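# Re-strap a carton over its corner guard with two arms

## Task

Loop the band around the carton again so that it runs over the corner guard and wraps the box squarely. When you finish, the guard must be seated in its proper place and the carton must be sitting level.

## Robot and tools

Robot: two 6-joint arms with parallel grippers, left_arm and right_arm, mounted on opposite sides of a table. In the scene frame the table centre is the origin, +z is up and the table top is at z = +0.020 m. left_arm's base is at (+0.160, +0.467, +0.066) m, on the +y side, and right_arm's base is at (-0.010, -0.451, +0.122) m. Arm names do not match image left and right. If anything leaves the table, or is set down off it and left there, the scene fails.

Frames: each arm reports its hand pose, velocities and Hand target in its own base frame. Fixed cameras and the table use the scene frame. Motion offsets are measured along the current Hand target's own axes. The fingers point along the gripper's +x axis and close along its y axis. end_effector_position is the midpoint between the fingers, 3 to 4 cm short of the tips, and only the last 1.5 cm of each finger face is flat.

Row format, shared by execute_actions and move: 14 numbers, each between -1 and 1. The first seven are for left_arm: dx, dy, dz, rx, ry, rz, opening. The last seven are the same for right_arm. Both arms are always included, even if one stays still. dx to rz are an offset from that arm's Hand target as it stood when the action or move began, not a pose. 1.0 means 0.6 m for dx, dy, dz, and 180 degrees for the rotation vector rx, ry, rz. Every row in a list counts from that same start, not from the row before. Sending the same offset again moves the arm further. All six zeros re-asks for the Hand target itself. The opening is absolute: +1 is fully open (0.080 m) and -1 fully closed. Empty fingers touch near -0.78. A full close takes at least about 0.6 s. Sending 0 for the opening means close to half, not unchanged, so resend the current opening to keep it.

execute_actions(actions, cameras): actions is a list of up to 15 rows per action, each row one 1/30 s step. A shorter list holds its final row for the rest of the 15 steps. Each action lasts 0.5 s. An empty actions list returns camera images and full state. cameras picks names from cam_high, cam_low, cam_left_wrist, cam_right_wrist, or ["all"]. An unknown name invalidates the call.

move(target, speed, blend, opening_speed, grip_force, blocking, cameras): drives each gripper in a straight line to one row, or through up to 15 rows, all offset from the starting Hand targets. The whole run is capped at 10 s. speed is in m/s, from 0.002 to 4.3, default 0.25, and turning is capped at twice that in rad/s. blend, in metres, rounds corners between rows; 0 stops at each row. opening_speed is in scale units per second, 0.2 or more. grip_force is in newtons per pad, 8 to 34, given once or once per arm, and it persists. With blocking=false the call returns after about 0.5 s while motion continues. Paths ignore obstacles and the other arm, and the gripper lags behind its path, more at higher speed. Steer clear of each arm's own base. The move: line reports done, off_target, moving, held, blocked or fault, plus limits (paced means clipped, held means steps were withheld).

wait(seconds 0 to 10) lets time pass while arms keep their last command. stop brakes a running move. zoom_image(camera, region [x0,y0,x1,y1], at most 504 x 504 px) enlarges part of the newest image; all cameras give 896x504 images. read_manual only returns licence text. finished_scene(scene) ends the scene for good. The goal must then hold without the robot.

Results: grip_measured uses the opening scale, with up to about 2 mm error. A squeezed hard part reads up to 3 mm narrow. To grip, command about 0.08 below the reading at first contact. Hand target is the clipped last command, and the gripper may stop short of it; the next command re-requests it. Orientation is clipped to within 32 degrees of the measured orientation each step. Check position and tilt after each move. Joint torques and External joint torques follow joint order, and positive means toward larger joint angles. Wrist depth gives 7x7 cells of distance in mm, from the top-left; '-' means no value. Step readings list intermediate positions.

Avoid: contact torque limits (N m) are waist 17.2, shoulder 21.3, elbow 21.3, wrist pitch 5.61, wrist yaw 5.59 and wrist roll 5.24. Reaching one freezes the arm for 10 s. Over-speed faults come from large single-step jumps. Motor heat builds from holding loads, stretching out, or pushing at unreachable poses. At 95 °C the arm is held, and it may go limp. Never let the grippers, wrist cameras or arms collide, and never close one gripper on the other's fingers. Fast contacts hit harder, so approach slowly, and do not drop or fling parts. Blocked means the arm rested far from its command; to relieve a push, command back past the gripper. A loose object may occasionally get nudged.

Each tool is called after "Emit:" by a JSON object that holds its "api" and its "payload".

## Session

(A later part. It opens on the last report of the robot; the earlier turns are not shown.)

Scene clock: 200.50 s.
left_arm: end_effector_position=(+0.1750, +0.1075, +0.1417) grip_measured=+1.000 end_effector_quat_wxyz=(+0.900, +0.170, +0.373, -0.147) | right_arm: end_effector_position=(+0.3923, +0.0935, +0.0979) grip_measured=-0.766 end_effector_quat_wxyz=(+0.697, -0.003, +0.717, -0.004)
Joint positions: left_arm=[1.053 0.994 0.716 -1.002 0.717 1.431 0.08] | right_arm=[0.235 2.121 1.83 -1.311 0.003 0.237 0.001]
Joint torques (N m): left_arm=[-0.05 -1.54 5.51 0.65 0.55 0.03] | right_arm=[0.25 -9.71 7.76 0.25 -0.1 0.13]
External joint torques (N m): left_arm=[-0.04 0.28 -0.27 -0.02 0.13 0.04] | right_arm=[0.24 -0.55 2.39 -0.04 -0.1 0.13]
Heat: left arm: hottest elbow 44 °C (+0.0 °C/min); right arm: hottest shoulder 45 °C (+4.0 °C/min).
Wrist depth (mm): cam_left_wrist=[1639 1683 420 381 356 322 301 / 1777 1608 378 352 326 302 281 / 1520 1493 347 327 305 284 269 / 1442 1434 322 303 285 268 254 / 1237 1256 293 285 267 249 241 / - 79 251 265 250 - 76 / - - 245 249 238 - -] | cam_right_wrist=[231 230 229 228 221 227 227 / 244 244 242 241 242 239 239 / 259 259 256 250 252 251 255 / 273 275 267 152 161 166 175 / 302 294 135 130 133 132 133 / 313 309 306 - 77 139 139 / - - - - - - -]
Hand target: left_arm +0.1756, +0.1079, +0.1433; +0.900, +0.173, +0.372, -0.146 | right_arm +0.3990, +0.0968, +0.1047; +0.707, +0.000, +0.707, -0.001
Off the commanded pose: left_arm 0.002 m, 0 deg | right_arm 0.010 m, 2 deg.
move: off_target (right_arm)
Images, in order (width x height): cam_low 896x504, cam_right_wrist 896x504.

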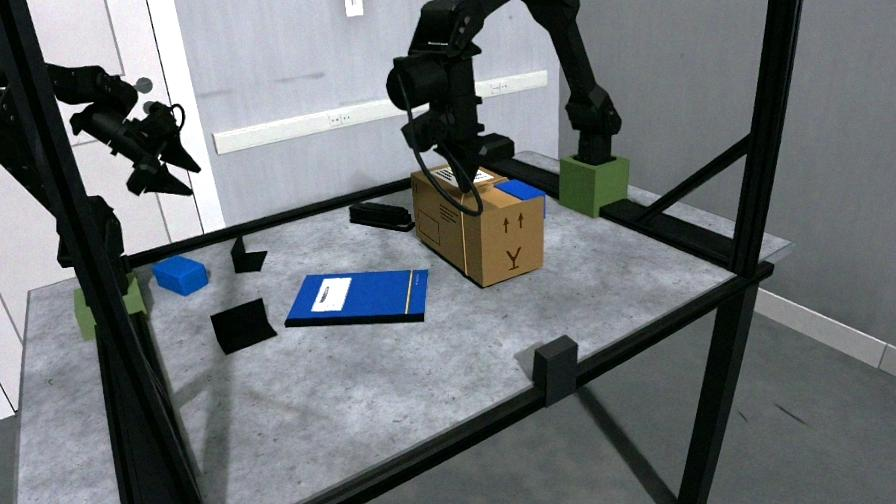

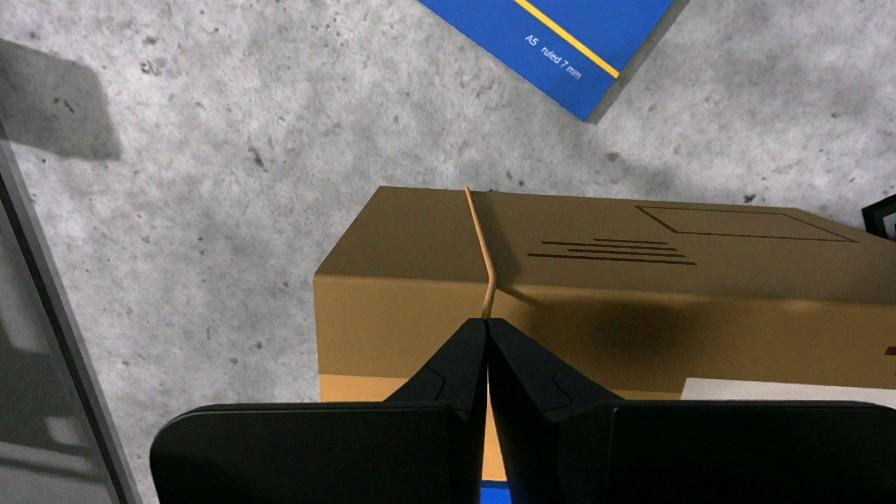

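Emit:
{"api": "move", "payload": {"target": [[0,0,0,0,0,0,1,0.0,0.008,0,0,0,0,-1],[0,0,0,0,0,0,1,0.046,0.008,-0.03,0,0,0,-1],[0,0,0,0,0,0,1,0.046,0.008,-0.03,0,0,0,-0.4],[0,0,0,0,0,0,1,-0.05,0.008,-0.03,0,0,0,-0.4]], "speed": 0.1, "cameras": ["cam_right_wrist","cam_low"]}}

Emit:
{"api": "zoom_image", "payload": {"camera": "cam_low", "region": [380, 140, 580, 300]}}

Scene clock: 214.53 s.
left_arm: end_effector_position=(+0.1750, +0.1075, +0.1417) grip_measured=+1.000 end_effector_quat_wxyz=(+0.900, +0.170, +0.373, -0.147) | right_arm: end_effector_position=(+0.3784, +0.0991, +0.1258) grip_measured=-0.403 end_effector_quat_wxyz=(+0.698, -0.003, +0.716, -0.005)
Joint positions: left_arm=[1.053 0.994 0.716 -1.002 0.717 1.431 0.08] | right_arm=[0.258 2.064 1.855 -1.389 0.005 0.26 0.017]
Joint torques (N m): left_arm=[-0.07 -1.46 5.43 0.64 0.54 0.01] | right_arm=[0.27 -10.82 6.69 -0.14 -0.17 0.13]
External joint torques (N m): left_arm=[-0.06 0.39 -0.38 -0.05 0.12 0.02] | right_arm=[0.2 -2.14 1.38 -0.43 -0.16 0.13]
Heat: left arm: hottest elbow 44 °C (+0.0 °C/min); right arm: hottest elbow 46 °C (+1.0 °C/min).
Wrist depth (mm): cam_left_wrist=[- 1608 419 379 354 322 297 / 1694 404 377 352 327 301 283 / 1577 1342 346 327 305 285 270 / 1402 1379 317 304 286 268 254 / 1281 1249 287 284 267 248 240 / - 79 113 265 251 - 76 / - - 248 250 237 - -] | cam_right_wrist=[258 256 256 256 247 253 254 / 271 270 270 270 270 266 266 / 288 287 287 206 223 249 276 / 314 306 300 156 156 156 156 / 1237 329 320 164 163 165 164 / 1313 343 - 176 71 174 173 / - - - 185 - - -]
Hand target: left_arm +0.1756, +0.1079, +0.1433; +0.900, +0.173, +0.372, -0.146 | right_arm +0.3810, +0.1016, +0.1346; +0.707, +0.000, +0.707, -0.001
Off the commanded pose: left_arm 0.002 m, 0 deg | right_arm 0.010 m, 2 deg.
move: off_target (right_arm)
Images, in order (width x height): cam_low 896x504, cam_right_wrist 896x504.

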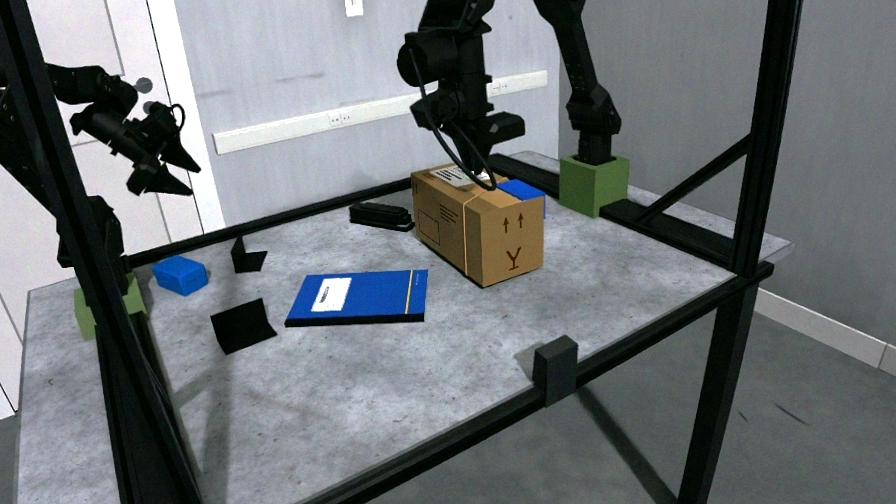

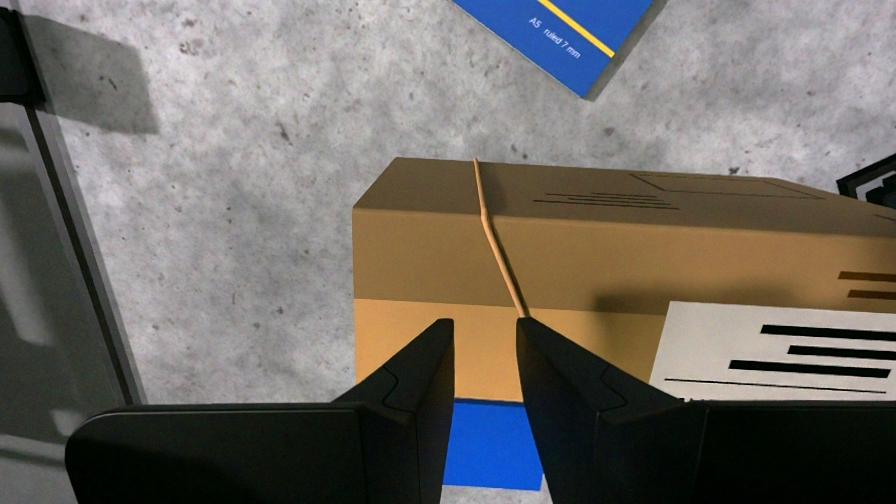

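Scaled by 2.520.

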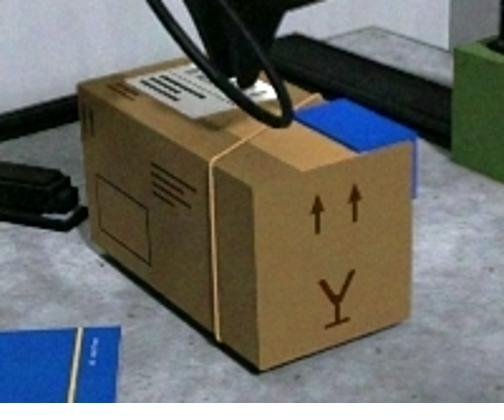

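Emit:
{"api": "move", "payload": {"target": [0,0,0,0,0,0,1,-0.01,-0.078,-0.118,0,0,0,-0.3], "speed": 0.15, "cameras": ["cam_right_wrist"]}}

Scene clock: 221.70 s.
left_arm: end_effector_position=(+0.1750, +0.1075, +0.1417) grip_measured=+1.000 end_effector_quat_wxyz=(+0.900, +0.170, +0.373, -0.147) | right_arm: end_effector_position=(+0.3120, +0.0554, +0.1384) grip_measured=-0.303 end_effector_quat_wxyz=(+0.705, -0.001, +0.710, -0.003)
Joint positions: left_arm=[1.053 0.994 0.716 -1.002 0.717 1.431 0.08] | right_arm=[0.178 1.748 1.481 -1.312 0.004 0.18 0.021]
Joint torques (N m): left_arm=[0.05 -1.51 5.33 0.66 0.56 0.03] | right_arm=[-0.21 -8.9 3.83 0.24 -0.16 -0.05]
External joint torques (N m): left_arm=[0.05 0.31 -0.45 -0.02 0.14 0.03] | right_arm=[-0.24 -2.24 -1.53 -0.06 -0.16 -0.05]
Heat: left arm: hottest elbow 44 °C (+0.0 °C/min); right arm: hottest shoulder 45 °C (+5.0 °C/min).
Wrist depth (mm): cam_left_wrist=[- 1856 434 380 357 325 298 / 1753 1639 378 353 327 302 282 / 1548 1511 346 325 303 286 269 / 1387 1372 321 303 286 268 253 / 1321 1174 292 284 265 248 241 / 1231 79 252 266 251 - 76 / - - 259 250 238 - -] | cam_right_wrist=[274 272 149 149 149 262 262 / 289 286 155 154 153 152 152 / 311 303 163 163 162 161 160 / 324 320 170 170 172 171 172 / 351 344 181 178 180 181 327 / 1284 359 - 357 68 345 345 / - - - 376 77 - -]
Hand target: left_arm +0.1756, +0.1079, +0.1433; +0.900, +0.173, +0.372, -0.146 | right_arm +0.3101, +0.0550, +0.1406; +0.707, +0.000, +0.707, -0.001
Off the commanded pose: left_arm 0.002 m, 0 deg | right_arm 0.003 m, 1 deg.
move: done
Images, in order (width x height): cam_right_wrist 896x504.

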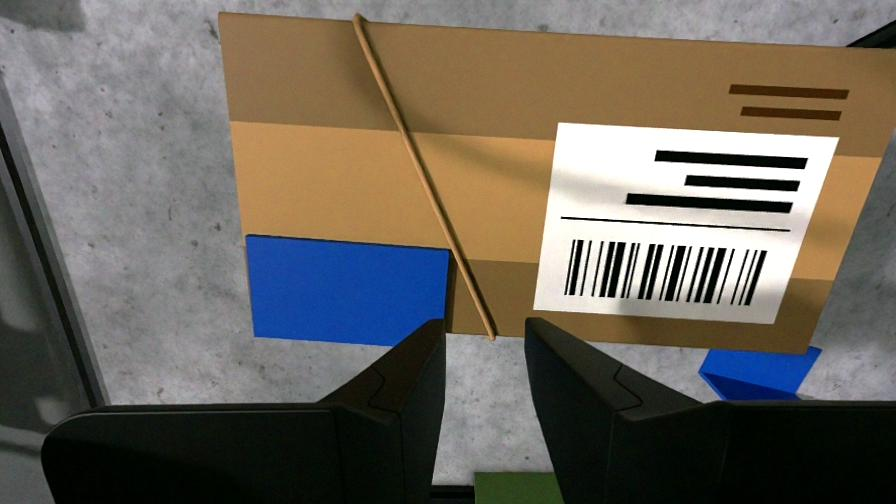

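Emit:
{"api": "move", "payload": {"target": [0,0,0,0,0,0,1,0.085,-0.0117,-0.055,0,0,0,-0.47], "speed": 0.15, "cameras": ["cam_right_wrist"]}}

Emit:
{"api": "zoom_image", "payload": {"camera": "cam_right_wrist", "region": [360, 240, 620, 440]}}

Scene clock: 233.57 s.
left_arm: end_effector_position=(+0.1750, +0.1075, +0.1417) grip_measured=+1.000 end_effector_quat_wxyz=(+0.900, +0.170, +0.373, -0.147) | right_arm: end_effector_position=(+0.2786, +0.0487, +0.0883) grip_measured=-0.467 end_effector_quat_wxyz=(+0.705, -0.002, +0.709, -0.002)
Joint positions: left_arm=[1.053 0.994 0.716 -1.002 0.717 1.431 0.08] | right_arm=[0.175 1.645 1.163 -1.096 0.004 0.176 0.014]
Joint torques (N m): left_arm=[-0.07 -1.52 5.43 0.65 0.56 0.02] | right_arm=[-0.32 -7.78 3.83 0.25 -0.16 -0.05]
External joint torques (N m): left_arm=[-0.04 0.31 -0.38 -0.04 0.14 0.03] | right_arm=[-0.27 -2.03 -1.43 -0.08 -0.17 -0.05]
Heat: left arm: hottest elbow 44 °C (+0.0 °C/min); right arm: hottest shoulder 45 °C (+4.0 °C/min).
Wrist depth (mm): cam_left_wrist=[1660 449 425 381 355 326 297 / 1765 - 379 352 324 303 284 / 1577 1476 348 325 304 285 268 / 1418 1394 322 303 301 268 254 / 1275 1321 296 283 268 249 239 / - 79 101 266 251 - 76 / - - 257 249 238 - -] | cam_right_wrist=[105 104 103 102 102 102 102 / 112 109 108 108 108 107 106 / 255 113 113 113 113 114 112 / - 118 117 120 120 119 117 / 291 126 125 125 125 126 126 / 301 302 - 83 74 293 289 / - - - 319 68 - -]
Hand target: left_arm +0.1756, +0.1079, +0.1433; +0.900, +0.173, +0.372, -0.146 | right_arm +0.2770, +0.0480, +0.0896; +0.707, +0.000, +0.707, -0.001
Off the commanded pose: left_arm 0.002 m, 0 deg | right_arm 0.002 m, 0 deg.
move: done
Images, in order (width x height): cam_right_wrist 896x504.

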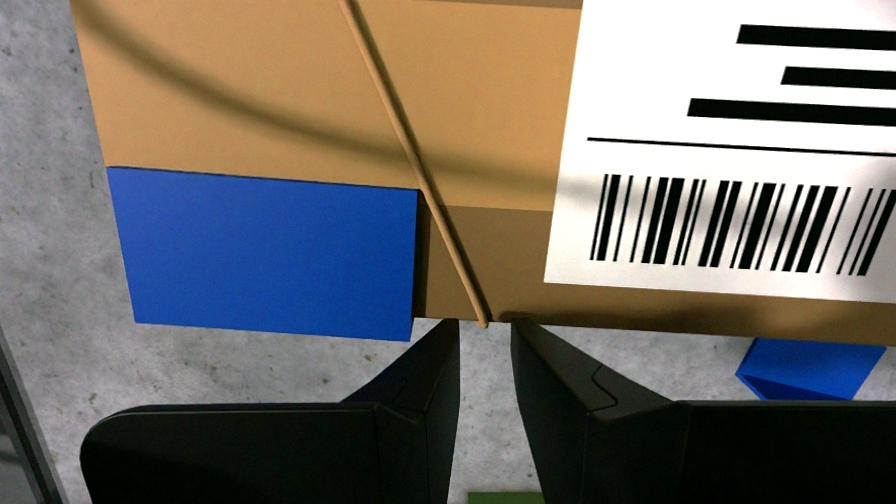

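Scaled by 1.938.

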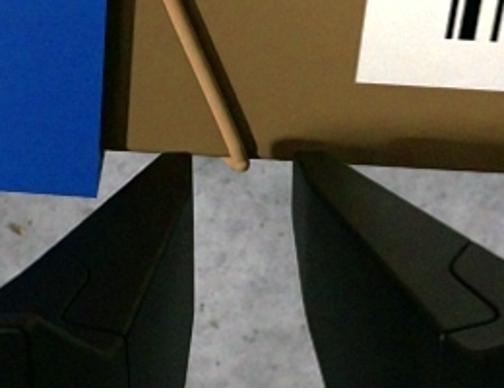

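Emit:
{"api": "move", "payload": {"target": [[0,0,0,0,0,0,1,0.029,0.001,0.002,0,0,0,-0.47],[0,0,0,0,0,0,1,0.029,0.001,0.002,0,0,0,-1],[0,0,0,0,0,0,1,0.0,0.001,0.002,0,0,0,-1]], "speed": 0.08, "cameras": ["cam_right_wrist"]}}

Emit:
{"api": "zoom_image", "payload": {"camera": "cam_right_wrist", "region": [360, 240, 620, 440]}}

Scene clock: 250.47 s.
left_arm: end_effector_position=(+0.1750, +0.1075, +0.1417) grip_measured=+1.000 end_effector_quat_wxyz=(+0.900, +0.170, +0.373, -0.147) | right_arm: end_effector_position=(+0.2736, +0.0480, +0.0821) grip_measured=-0.766 end_effector_quat_wxyz=(+0.698, -0.003, +0.716, -0.003)
Joint positions: left_arm=[1.053 0.994 0.716 -1.002 0.717 1.431 0.08] | right_arm=[0.175 1.648 1.141 -1.092 0.003 0.176 0.001]
Joint torques (N m): left_arm=[0 -1.53 5.48 0.65 0.55 0.01] | right_arm=[-0.2 -7.72 6.46 -0.13 -0.11 0.01]
External joint torques (N m): left_arm=[0 0.31 -0.3 -0.02 0.13 0.02] | right_arm=[-0.11 -2.04 1.34 -0.4 -0.12 0.01]
Heat: left arm: hottest elbow 44 °C (+0.0 °C/min); right arm: hottest shoulder 45 °C (+2.0 °C/min).
Wrist depth (mm): cam_left_wrist=[- 455 421 377 353 323 298 / 1705 1618 376 353 325 302 284 / 1568 1650 348 327 304 285 270 / 1442 1372 323 303 285 269 253 / 1402 - 292 285 265 250 240 / - 79 113 267 250 - 76 / - - 245 249 237 - -] | cam_right_wrist=[- 97 95 95 96 94 95 / 102 102 101 101 101 100 100 / 106 104 105 106 106 106 105 / 261 112 109 113 113 112 112 / 281 279 118 118 275 119 119 / 287 296 296 - 77 289 281 / - - - - - - -]
Hand target: left_arm +0.1756, +0.1079, +0.1433; +0.900, +0.173, +0.372, -0.146 | right_arm +0.2783, +0.0486, +0.0896; +0.707, +0.000, +0.707, -0.001
Off the commanded pose: left_arm 0.002 m, 0 deg | right_arm 0.009 m, 2 deg.
move: off_target (right_arm)
Images, in order (width x height): cam_right_wrist 896x504.

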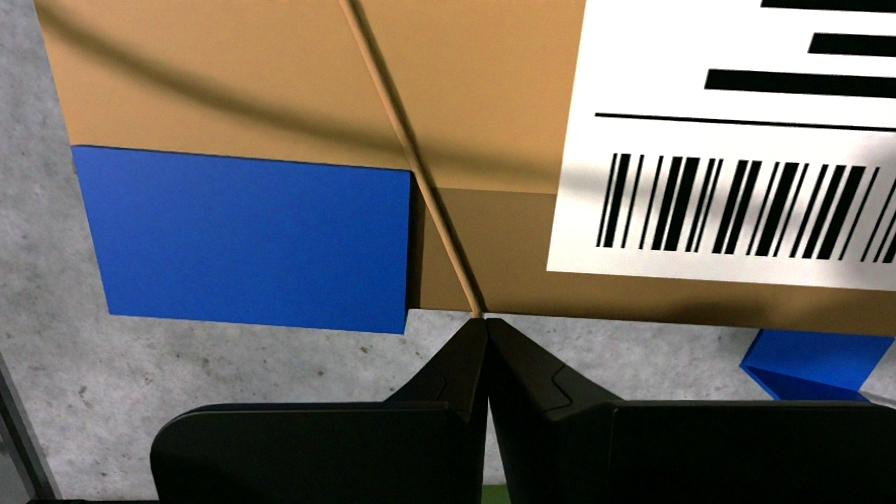

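Scaled by 1.938.

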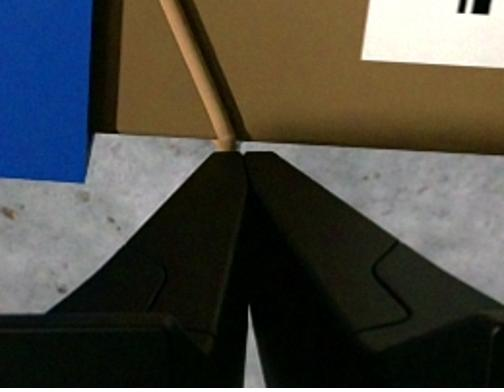

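Emit:
{"api": "move", "payload": {"target": [0,0,0,0,0,0,1,-0.03,0,-0.02,0,0,0,-1], "speed": 0.08, "cameras": ["cam_right_wrist"]}}

Emit:
{"api": "zoom_image", "payload": {"camera": "cam_right_wrist", "region": [360, 240, 620, 440]}}

Scene clock: 255.37 s.
left_arm: end_effector_position=(+0.1750, +0.1075, +0.1417) grip_measured=+1.000 end_effector_quat_wxyz=(+0.900, +0.170, +0.373, -0.147) | right_arm: end_effector_position=(+0.2624, +0.0467, +0.1004) grip_measured=-0.766 end_effector_quat_wxyz=(+0.698, -0.002, +0.716, -0.003)
Joint positions: left_arm=[1.053 0.994 0.716 -1.002 0.717 1.431 0.08] | right_arm=[0.178 1.59 1.154 -1.162 0.003 0.18 0.001]
Joint torques (N m): left_arm=[0.05 -1.5 5.48 0.66 0.57 0.01] | right_arm=[0.19 -7.27 6.48 -0.14 -0.11 0.12]
External joint torques (N m): left_arm=[0.06 0.33 -0.32 -0.02 0.15 0.02] | right_arm=[0.13 -1.88 1.21 -0.43 -0.11 0.13]
Heat: left arm: hottest elbow 44 °C (+0.0 °C/min); right arm: hottest shoulder 44 °C (+0.0 °C/min).
Wrist depth (mm): cam_left_wrist=[- 462 413 379 355 321 297 / 1694 1587 378 352 329 302 284 / 1520 1539 346 327 304 285 268 / 1418 1459 322 302 285 269 252 / 1281 1450 298 283 266 249 240 / 1208 79 250 265 251 - 76 / - - 260 250 237 - -] | cam_right_wrist=[237 113 113 112 112 112 111 / 249 118 118 118 118 118 118 / 267 123 122 125 126 125 124 / 281 286 130 133 133 132 131 / 304 300 301 292 296 297 291 / 319 318 318 - 77 311 306 / - - - - - - -]
Hand target: left_arm +0.1756, +0.1079, +0.1433; +0.900, +0.173, +0.372, -0.146 | right_arm +0.2662, +0.0486, +0.1076; +0.707, +0.000, +0.707, -0.001
Off the commanded pose: left_arm 0.002 m, 0 deg | right_arm 0.008 m, 2 deg.
move: done
Images, in order (width x height): cam_right_wrist 896x504.

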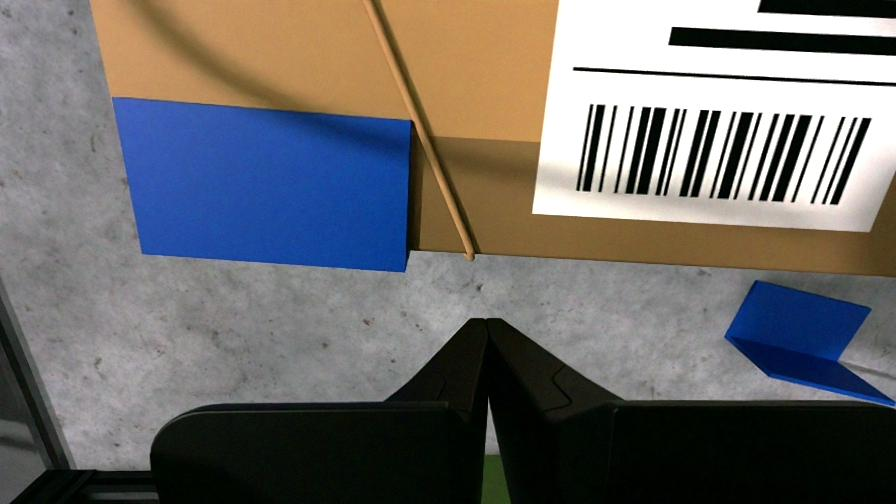

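Scaled by 1.938.

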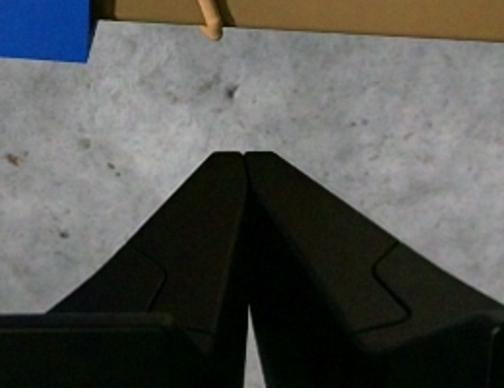

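Emit:
{"api": "move", "payload": {"target": [[0,0,0,0,0,0,1,0.035,0.0055,0.0263,0,0,0,-0.47],[0,0,0,0,0,0,1,0.069,0.0055,0.0263,0,0,0,-0.47]], "speed": 0.06, "cameras": ["cam_right_wrist"]}}

Emit:
{"api": "zoom_image", "payload": {"camera": "cam_right_wrist", "region": [360, 240, 620, 440]}}

Scene clock: 268.83 s.
left_arm: end_effector_position=(+0.1750, +0.1075, +0.1417) grip_measured=+1.000 end_effector_quat_wxyz=(+0.900, +0.170, +0.373, -0.147) | right_arm: end_effector_position=(+0.2845, +0.0511, +0.0738) grip_measured=-0.473 end_effector_quat_wxyz=(+0.712, +0.001, +0.702, -0.001)
Joint positions: left_arm=[1.053 0.994 0.716 -1.002 0.717 1.431 0.08] | right_arm=[0.179 1.665 1.126 -1.017 0.003 0.181 0.014]
Joint torques (N m): left_arm=[-0.06 -1.6 5.39 0.61 0.55 0.01] | right_arm=[0.22 -5.02 2.7 1.29 -0.1 0.13]
External joint torques (N m): left_arm=[-0.05 0.21 -0.37 -0.06 0.14 0.02] | right_arm=[0.18 0.88 -2.49 0.95 -0.1 0.13]
Heat: left arm: hottest elbow 44 °C (+0.0 °C/min); right arm: hottest shoulder 44 °C (-1.0 °C/min).
Wrist depth (mm): cam_left_wrist=[- 1705 418 380 353 320 297 / 1765 1597 379 352 327 302 284 / 1548 1442 351 328 304 286 268 / 1476 1434 322 302 288 269 253 / 1243 1256 288 284 264 249 241 / - 79 251 265 250 - 76 / - - 247 251 239 - -] | cam_right_wrist=[94 93 93 91 92 91 91 / 98 98 97 96 96 96 95 / 103 103 103 101 101 100 99 / - 106 104 106 106 106 105 / 274 111 110 111 110 111 111 / 284 282 - 83 73 116 115 / - - - 85 67 - -]
Hand target: left_arm +0.1756, +0.1079, +0.1433; +0.900, +0.173, +0.372, -0.146 | right_arm +0.2821, +0.0518, +0.0662; +0.707, +0.001, +0.707, -0.001
Off the commanded pose: left_arm 0.002 m, 0 deg | right_arm 0.008 m, 1 deg.
move: done
Images, in order (width x height): cam_right_wrist 896x504.

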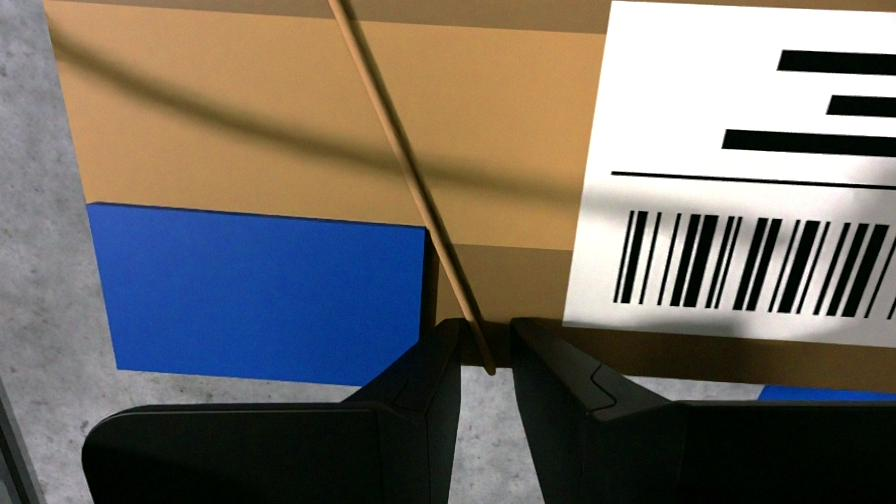

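Scaled by 1.938.

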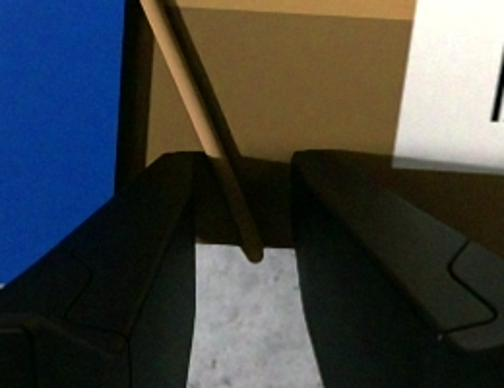

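Emit:
{"api": "move", "payload": {"target": [[0,0,0,0,0,0,1,0,0,0,0,0,0,-1],[0,0,0,0,0,0,1,-0.04,0,0,0,0,0,-1]], "speed": 0.06, "cameras": ["cam_right_wrist"]}}

Emit:
{"api": "zoom_image", "payload": {"camera": "cam_right_wrist", "region": [360, 240, 620, 440]}}

Scene clock: 275.20 s.
left_arm: end_effector_position=(+0.1750, +0.1075, +0.1417) grip_measured=+1.000 end_effector_quat_wxyz=(+0.900, +0.170, +0.373, -0.147) | right_arm: end_effector_position=(+0.2794, +0.0514, +0.0829) grip_measured=-0.766 end_effector_quat_wxyz=(+0.700, -0.002, +0.714, -0.001)
Joint positions: left_arm=[1.053 0.994 0.716 -1.002 0.717 1.431 0.08] | right_arm=[0.182 1.664 1.162 -1.088 0.001 0.181 0.001]
Joint torques (N m): left_arm=[-0.06 -1.58 5.45 0.65 0.57 0.03] | right_arm=[-0.03 -7.88 6.32 -0.7 -0.02 0.13]
External joint torques (N m): left_arm=[-0.07 0.25 -0.37 -0.04 0.15 0.04] | right_arm=[-0.03 -1.97 1.13 -0.98 -0.02 0.13]
Heat: left arm: hottest elbow 44 °C (+0.0 °C/min); right arm: hottest shoulder 43 °C (-2.0 °C/min).
Wrist depth (mm): cam_left_wrist=[- 451 430 382 353 323 296 / 1753 1671 381 352 327 302 283 / 1450 - 347 325 303 285 268 / 1410 1152 319 304 285 268 253 / 1268 1294 298 285 266 249 240 / - 79 101 264 252 - 76 / - - 242 251 238 - -] | cam_right_wrist=[99 99 96 96 96 95 95 / 104 103 102 102 101 101 100 / 248 108 107 106 107 106 105 / 266 113 110 113 113 113 112 / 286 119 118 118 121 120 119 / 298 295 295 - 77 288 282 / - - - - - - -]
Hand target: left_arm +0.1756, +0.1079, +0.1433; +0.900, +0.173, +0.372, -0.146 | right_arm +0.2821, +0.0518, +0.0902; +0.707, +0.000, +0.707, -0.001
Off the commanded pose: left_arm 0.002 m, 0 deg | right_arm 0.008 m, 1 deg.
move: done
Images, in order (width x height): cam_right_wrist 896x504.

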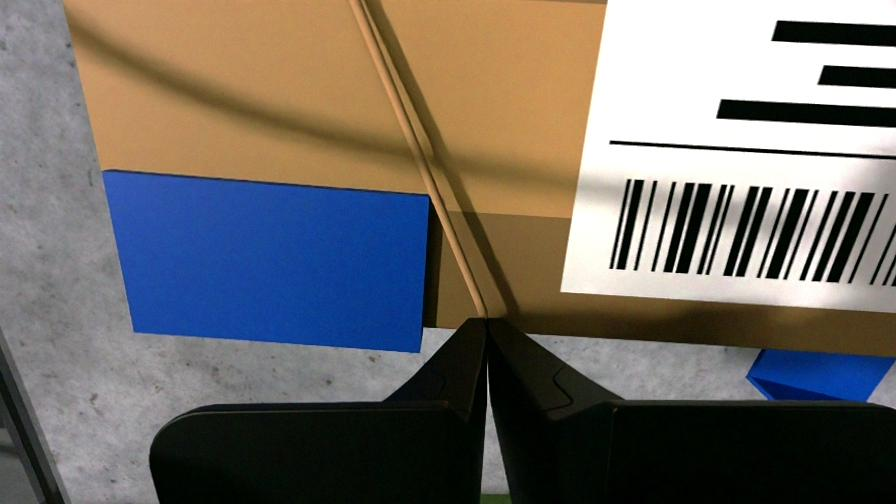

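Scaled by 1.938.

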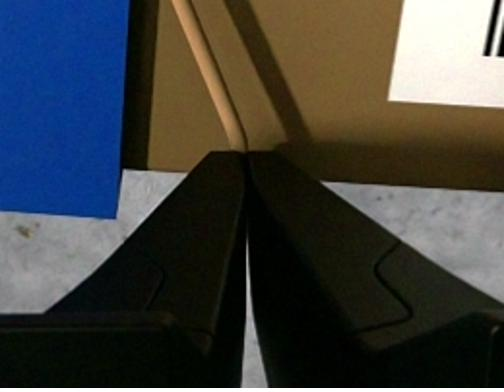

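Emit:
{"api": "move", "payload": {"target": [[0,0,0,0,0,0,1,-0.046,0,-0.03,0,0,0,-1],[0,0,0,0,0,0,1,-0.046,0,-0.062,0,0,0,-1],[0,0,0,0,0,0,1,-0.046,0.0725,-0.062,0,0,0,-1]], "speed": 0.08, "blend": [0.01,0.003,0], "cameras": ["cam_right_wrist","cam_low"]}}

Emit:
{"api": "zoom_image", "payload": {"camera": "cam_low", "region": [380, 140, 580, 300]}}

Scene clock: 289.87 s.
left_arm: end_effector_position=(+0.1750, +0.1075, +0.1417) grip_measured=+1.000 end_effector_quat_wxyz=(+0.900, +0.170, +0.373, -0.147) | right_arm: end_effector_position=(+0.2448, +0.0930, +0.1140) grip_measured=-0.766 end_effector_quat_wxyz=(+0.707, +0.000, +0.707, -0.004)
Joint positions: left_arm=[1.053 0.994 0.716 -1.002 0.717 1.431 0.08] | right_arm=[0.366 1.542 1.162 -1.192 0.005 0.371 0.001]
Joint torques (N m): left_arm=[0.13 -1.56 5.39 0.65 0.56 0.05] | right_arm=[0.54 -5.6 6.4 -1.02 -0.17 0.11]
External joint torques (N m): left_arm=[0.13 0.27 -0.41 -0.04 0.15 0.06] | right_arm=[0.53 -0.55 1.1 -1.34 -0.19 0.11]
Heat: left arm: hottest elbow 44 °C (+0.0 °C/min); right arm: hottest elbow 45 °C (+1.0 °C/min).
Wrist depth (mm): cam_left_wrist=[- 1816 426 380 355 322 296 / 1803 412 378 352 327 302 282 / 1548 1493 347 325 305 285 269 / 1410 1387 320 305 287 269 254 / 1294 1301 288 285 266 249 239 / 1237 79 252 266 250 - 76 / - - 260 249 238 - -] | cam_right_wrist=[254 254 126 126 126 125 125 / 267 262 129 130 132 132 131 / 281 282 137 136 139 138 138 / 300 295 293 288 292 291 290 / 321 313 312 303 308 305 300 / 1224 329 327 - 77 323 322 / - - - - - - -]
Hand target: left_arm +0.1756, +0.1079, +0.1433; +0.900, +0.173, +0.372, -0.146 | right_arm +0.2450, +0.0955, +0.1178; +0.707, +0.001, +0.707, -0.001
Off the commanded pose: left_arm 0.002 m, 0 deg | right_arm 0.004 m, 0 deg.
move: done; blend cut to 0.0096 m at target 1
Images, in order (width x height): cam_low 896x504, cam_right_wrist 896x504.

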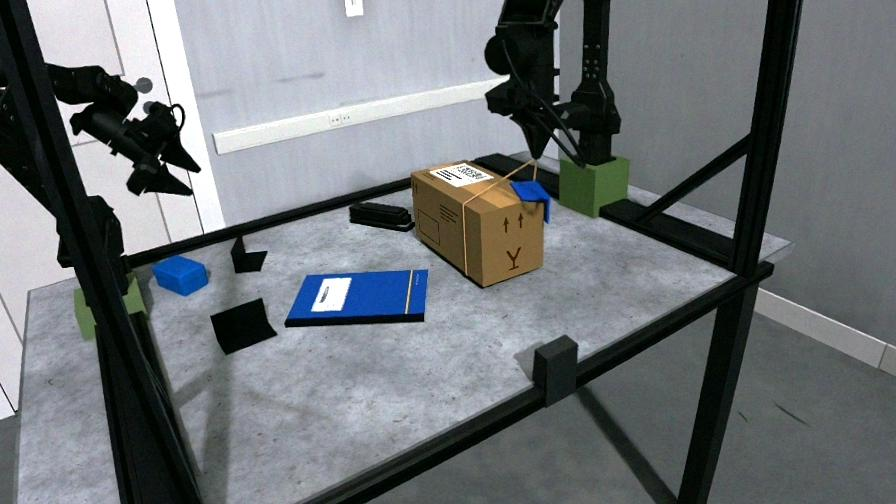

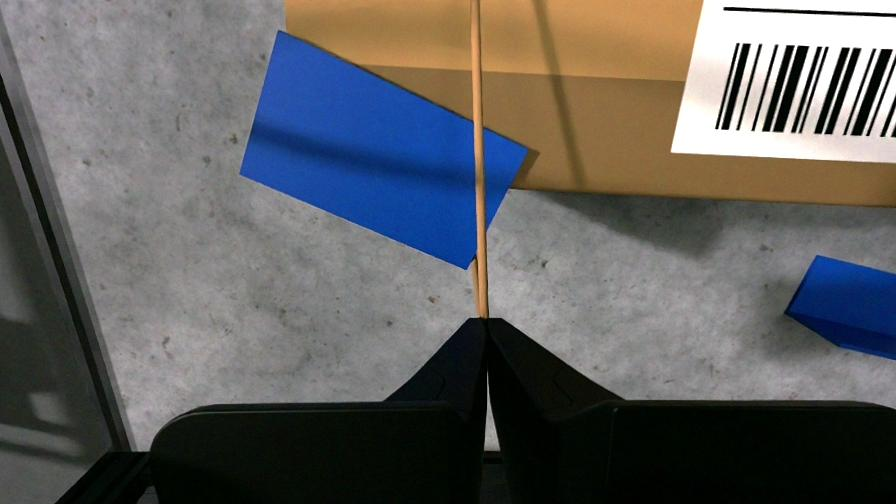

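Scaled by 2.520.

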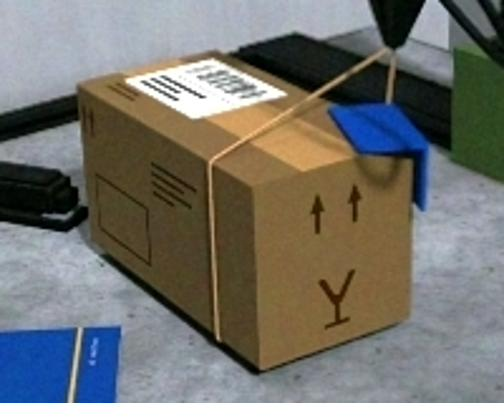

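Emit:
{"api": "zoom_image", "payload": {"camera": "cam_low", "region": [490, 140, 570, 240]}}

Emit:
{"api": "zoom_image", "payload": {"camera": "cam_right_wrist", "region": [200, 0, 600, 330]}}

Scaled by 5.040.

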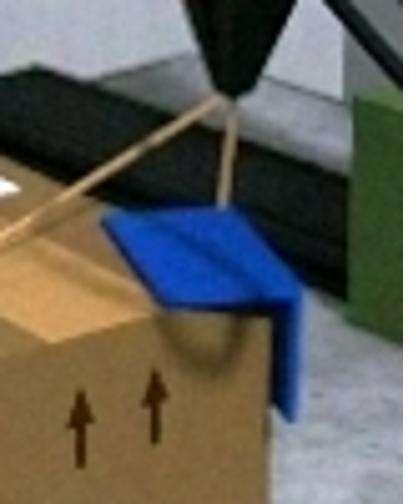

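Scaled by 1.260.

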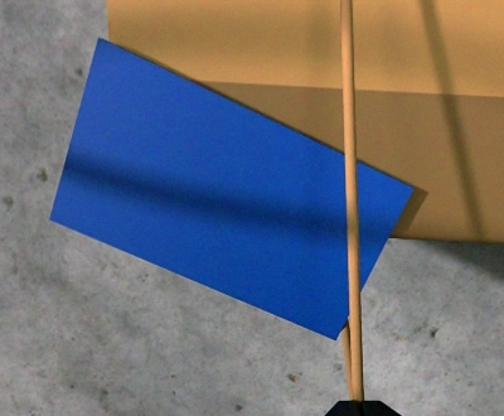

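Emit:
{"api": "move", "payload": {"target": [[0,0,0,0,0,0,1,0,-0.095,0,0,0,0,-1],[0,0,0,0,0,0,1,0.066,-0.095,0.062,0,0,0,-1],[0,0,0,0,0,0,1,0.066,-0.095,0.062,0,0,0,-0.4],[0,0,0,0,0,0,1,-0.06,-0.095,0.062,0,0,0,-0.4],[0,0,0,0,0,0,1,-0.08,-0.05,-0.0,0,0,0,0.0]], "speed": 0.1, "blend": [0.005,0,0,0.02,0], "cameras": ["cam_right_wrist","cam_low"]}}

Emit:
{"api": "zoom_image", "payload": {"camera": "cam_low", "region": [380, 140, 580, 300]}}

Scene clock: 379.80 s.
left_arm: end_effector_position=(+0.1750, +0.1075, +0.1417) grip_measured=+1.000 end_effector_quat_wxyz=(+0.900, +0.170, +0.373, -0.147) | right_arm: end_effector_position=(+0.2477, +0.0658, +0.1652) grip_measured=-0.004 end_effector_quat_wxyz=(+0.707, +0.001, +0.708, +0.000)
Joint positions: left_arm=[1.053 0.994 0.716 -1.002 0.717 1.431 0.08] | right_arm=[0.259 1.513 1.338 -1.397 -0.001 0.261 0.035]
Joint torques (N m): left_arm=[-0.01 -1.53 5.43 0.65 0.58 0.01] | right_arm=[0.21 -6.75 3.86 -0.08 0.03 0.13]
External joint torques (N m): left_arm=[0 0.29 -0.37 -0.03 0.17 0.02] | right_arm=[0.19 -1.75 -1.51 -0.38 0.02 0.13]
Motor temperatures (°C): left_arm=[36 40 44 38 40 33] | right_arm=[38 40 48 40 39 42]
Heat: left arm: hottest elbow 44 °C (+0.0 °C/min); right arm: hottest elbow 48 °C (+1.0 °C/min).
Wrist depth (mm): cam_left_wrist=[- 1777 423 378 353 326 300 / 1705 1628 381 354 328 302 285 / 1502 1558 346 325 306 286 270 / 1426 1402 321 304 286 269 252 / 1335 1268 298 285 268 249 240 / - 79 101 266 252 - 76 / - - 257 249 237 - -] | cam_right_wrist=[302 301 173 172 172 171 171 / 322 314 181 181 180 179 182 / 339 331 190 191 190 189 322 / 1187 353 351 345 346 344 341 / 1299 373 367 365 361 361 360 / 1343 389 - 381 83 379 379 / - - - 396 77 - -]
Hand target: left_arm +0.1756, +0.1079, +0.1433; +0.900, +0.173, +0.372, -0.146 | right_arm +0.2448, +0.0655, +0.1658; +0.707, +0.000, +0.707, -0.001
Off the commanded pose: left_arm 0.002 m, 0 deg | right_arm 0.003 m, 0 deg.
move: done
Images, in order (width x height): cam_low 896x504, cam_right_wrist 896x504.

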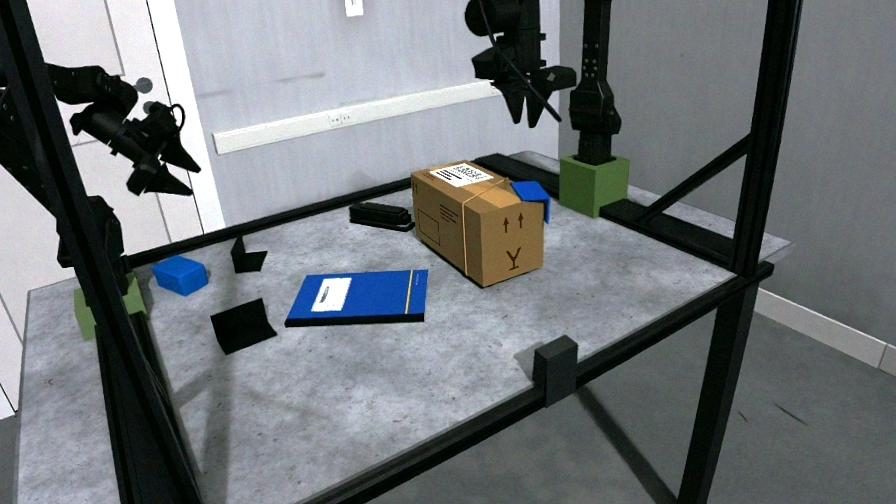

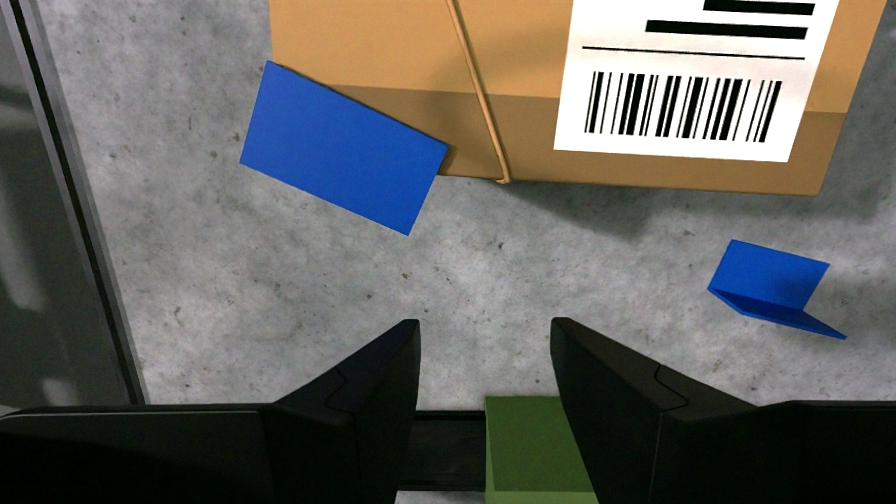

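Scaled by 2.520.

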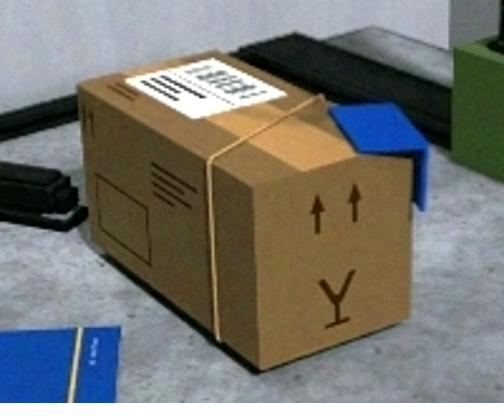

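Emit:
{"api": "move", "payload": {"target": [[0,0,0,0,0,0,1,0.0,0.091,-0.055,0,0,0,0.22],[0,0,0,0,0,0,1,0.185,0.091,-0.055,0,0,0,0.22],[0,0,0,0,0,0,1,0.185,0.091,-0.015,0,0,0,0.22]], "speed": [0.15,0.12,0.05], "blend": [0.01,0,0], "cameras": ["cam_right_wrist","cam_low"]}}

Emit:
{"api": "zoom_image", "payload": {"camera": "cam_low", "region": [380, 140, 580, 300]}}

Scene clock: 410.13 s.
left_arm: end_effector_position=(+0.1750, +0.1075, +0.1417) grip_measured=+1.000 end_effector_quat_wxyz=(+0.900, +0.170, +0.373, -0.147) | right_arm: end_effector_position=(+0.2310, +0.1184, +0.0522) grip_measured=+0.217 end_effector_quat_wxyz=(+0.703, -0.002, +0.711, -0.003)
Joint positions: left_arm=[1.053 0.994 0.716 -1.002 0.717 1.431 0.08] | right_arm=[0.474 1.606 0.971 -0.948 0.001 0.475 0.045]
Joint torques (N m): left_arm=[-0.08 -1.63 5.55 0.63 0.58 0.01] | right_arm=[-0.3 -5.09 6.2 0.11 0.01 -0.05]
External joint torques (N m): left_arm=[-0.07 0.2 -0.27 -0.06 0.16 0.02] | right_arm=[-0.31 0.15 1.2 -0.19 0 -0.05]
Heat: left arm: hottest elbow 44 °C (+0.0 °C/min); right arm: hottest elbow 44 °C (-4.1 °C/min).
Wrist depth (mm): cam_left_wrist=[- 1829 426 380 353 321 297 / 1694 1683 376 354 327 302 283 / 1539 1530 344 326 304 286 269 / 1434 1410 317 303 286 271 253 / 1335 1268 292 285 267 250 240 / - 79 114 265 250 - 76 / - - 259 249 237 - -] | cam_right_wrist=[196 - 67 67 66 69 70 / 207 - 72 72 70 70 73 / 218 218 74 75 75 216 217 / 230 231 229 79 80 229 227 / 245 244 240 239 240 243 241 / 255 255 80 259 94 250 254 / - - - 278 270 69 -]
Hand target: left_arm +0.1756, +0.1079, +0.1433; +0.900, +0.173, +0.372, -0.146 | right_arm +0.2361, +0.1200, +0.0548; +0.707, +0.001, +0.707, -0.001
Off the commanded pose: left_arm 0.002 m, 0 deg | right_arm 0.006 m, 1 deg.
move: done
Images, in order (width x height): cam_low 896x504, cam_right_wrist 896x504.

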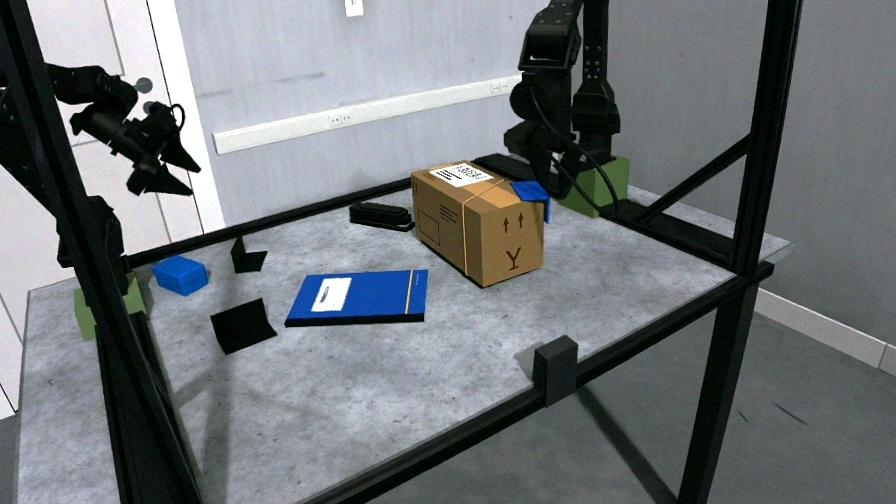

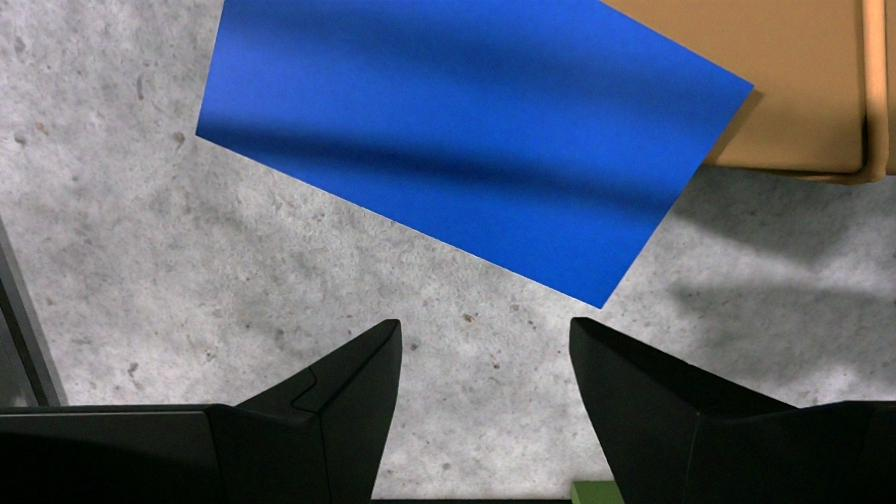

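Scaled by 2.520.

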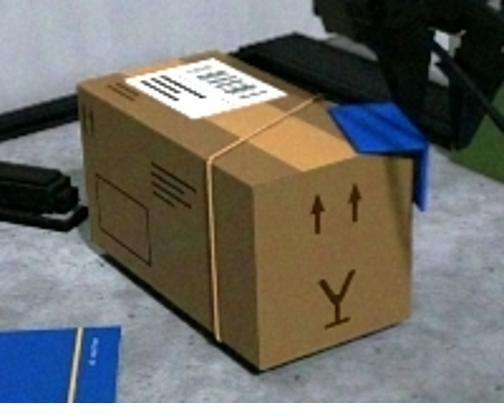

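Emit:
{"api": "move", "payload": {"target": [[0,0,0,0,0,0,1,0,0,-0.035,0,0,0,0.0],[0,0,0,0,0,0,1,0,0.0145,-0.035,0,0,0,0.0],[0,0,0,0,0,0,1,0,0.0145,0.024,0,0,0,0.0]], "speed": [0.1,0.1,0.04], "cameras": ["cam_right_wrist"]}}

Scene clock: 422.60 s.
left_arm: end_effector_position=(+0.1750, +0.1075, +0.1417) grip_measured=+1.000 end_effector_quat_wxyz=(+0.900, +0.170, +0.373, -0.147) | right_arm: end_effector_position=(+0.2459, +0.1273, +0.0523) grip_measured=+0.003 end_effector_quat_wxyz=(+0.704, -0.001, +0.710, -0.002)
Joint positions: left_arm=[1.053 0.994 0.716 -1.002 0.717 1.431 0.08] | right_arm=[0.478 1.668 1.038 -0.95 0.001 0.479 0.035]
Joint torques (N m): left_arm=[-0.01 -1.41 5.36 0.65 0.55 0.01] | right_arm=[-0.33 -5.51 6.23 -0.12 -0.01 -0.05]
External joint torques (N m): left_arm=[-0.02 0.43 -0.46 -0.04 0.14 0.01] | right_arm=[-0.29 0.23 1.22 -0.41 -0.03 -0.06]
Heat: left arm: hottest elbow 44 °C (+0.0 °C/min); right arm: hottest elbow 45 °C (-3.0 °C/min).
Wrist depth (mm): cam_left_wrist=[- 1597 428 383 355 322 297 / 1587 1671 381 354 326 302 284 / 1660 1539 347 327 304 285 268 / 1442 1357 324 304 287 269 253 / 1372 1288 293 285 267 250 240 / - 79 253 266 251 - 76 / - - 248 250 236 - -] | cam_right_wrist=[197 194 63 70 70 71 70 / 208 206 68 66 67 68 73 / 218 217 73 72 72 - 77 / 232 231 82 82 80 81 87 / 243 245 241 239 87 240 241 / 257 256 73 256 84 249 252 / - - - 277 78 - -]
Hand target: left_arm +0.1756, +0.1079, +0.1433; +0.900, +0.173, +0.372, -0.146 | right_arm +0.2505, +0.1287, +0.0547; +0.707, +0.001, +0.707, -0.001
Off the commanded pose: left_arm 0.002 m, 0 deg | right_arm 0.005 m, 1 deg.
move: done
Images, in order (width x height): cam_right_wrist 896x504.

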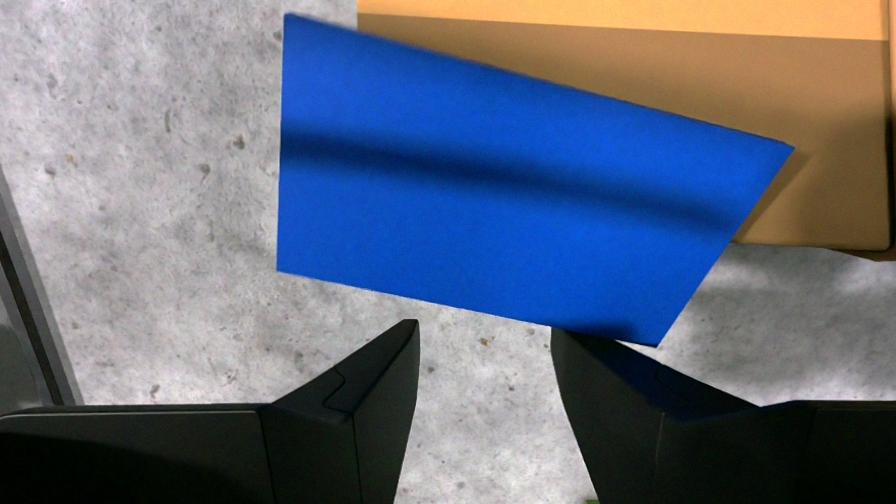

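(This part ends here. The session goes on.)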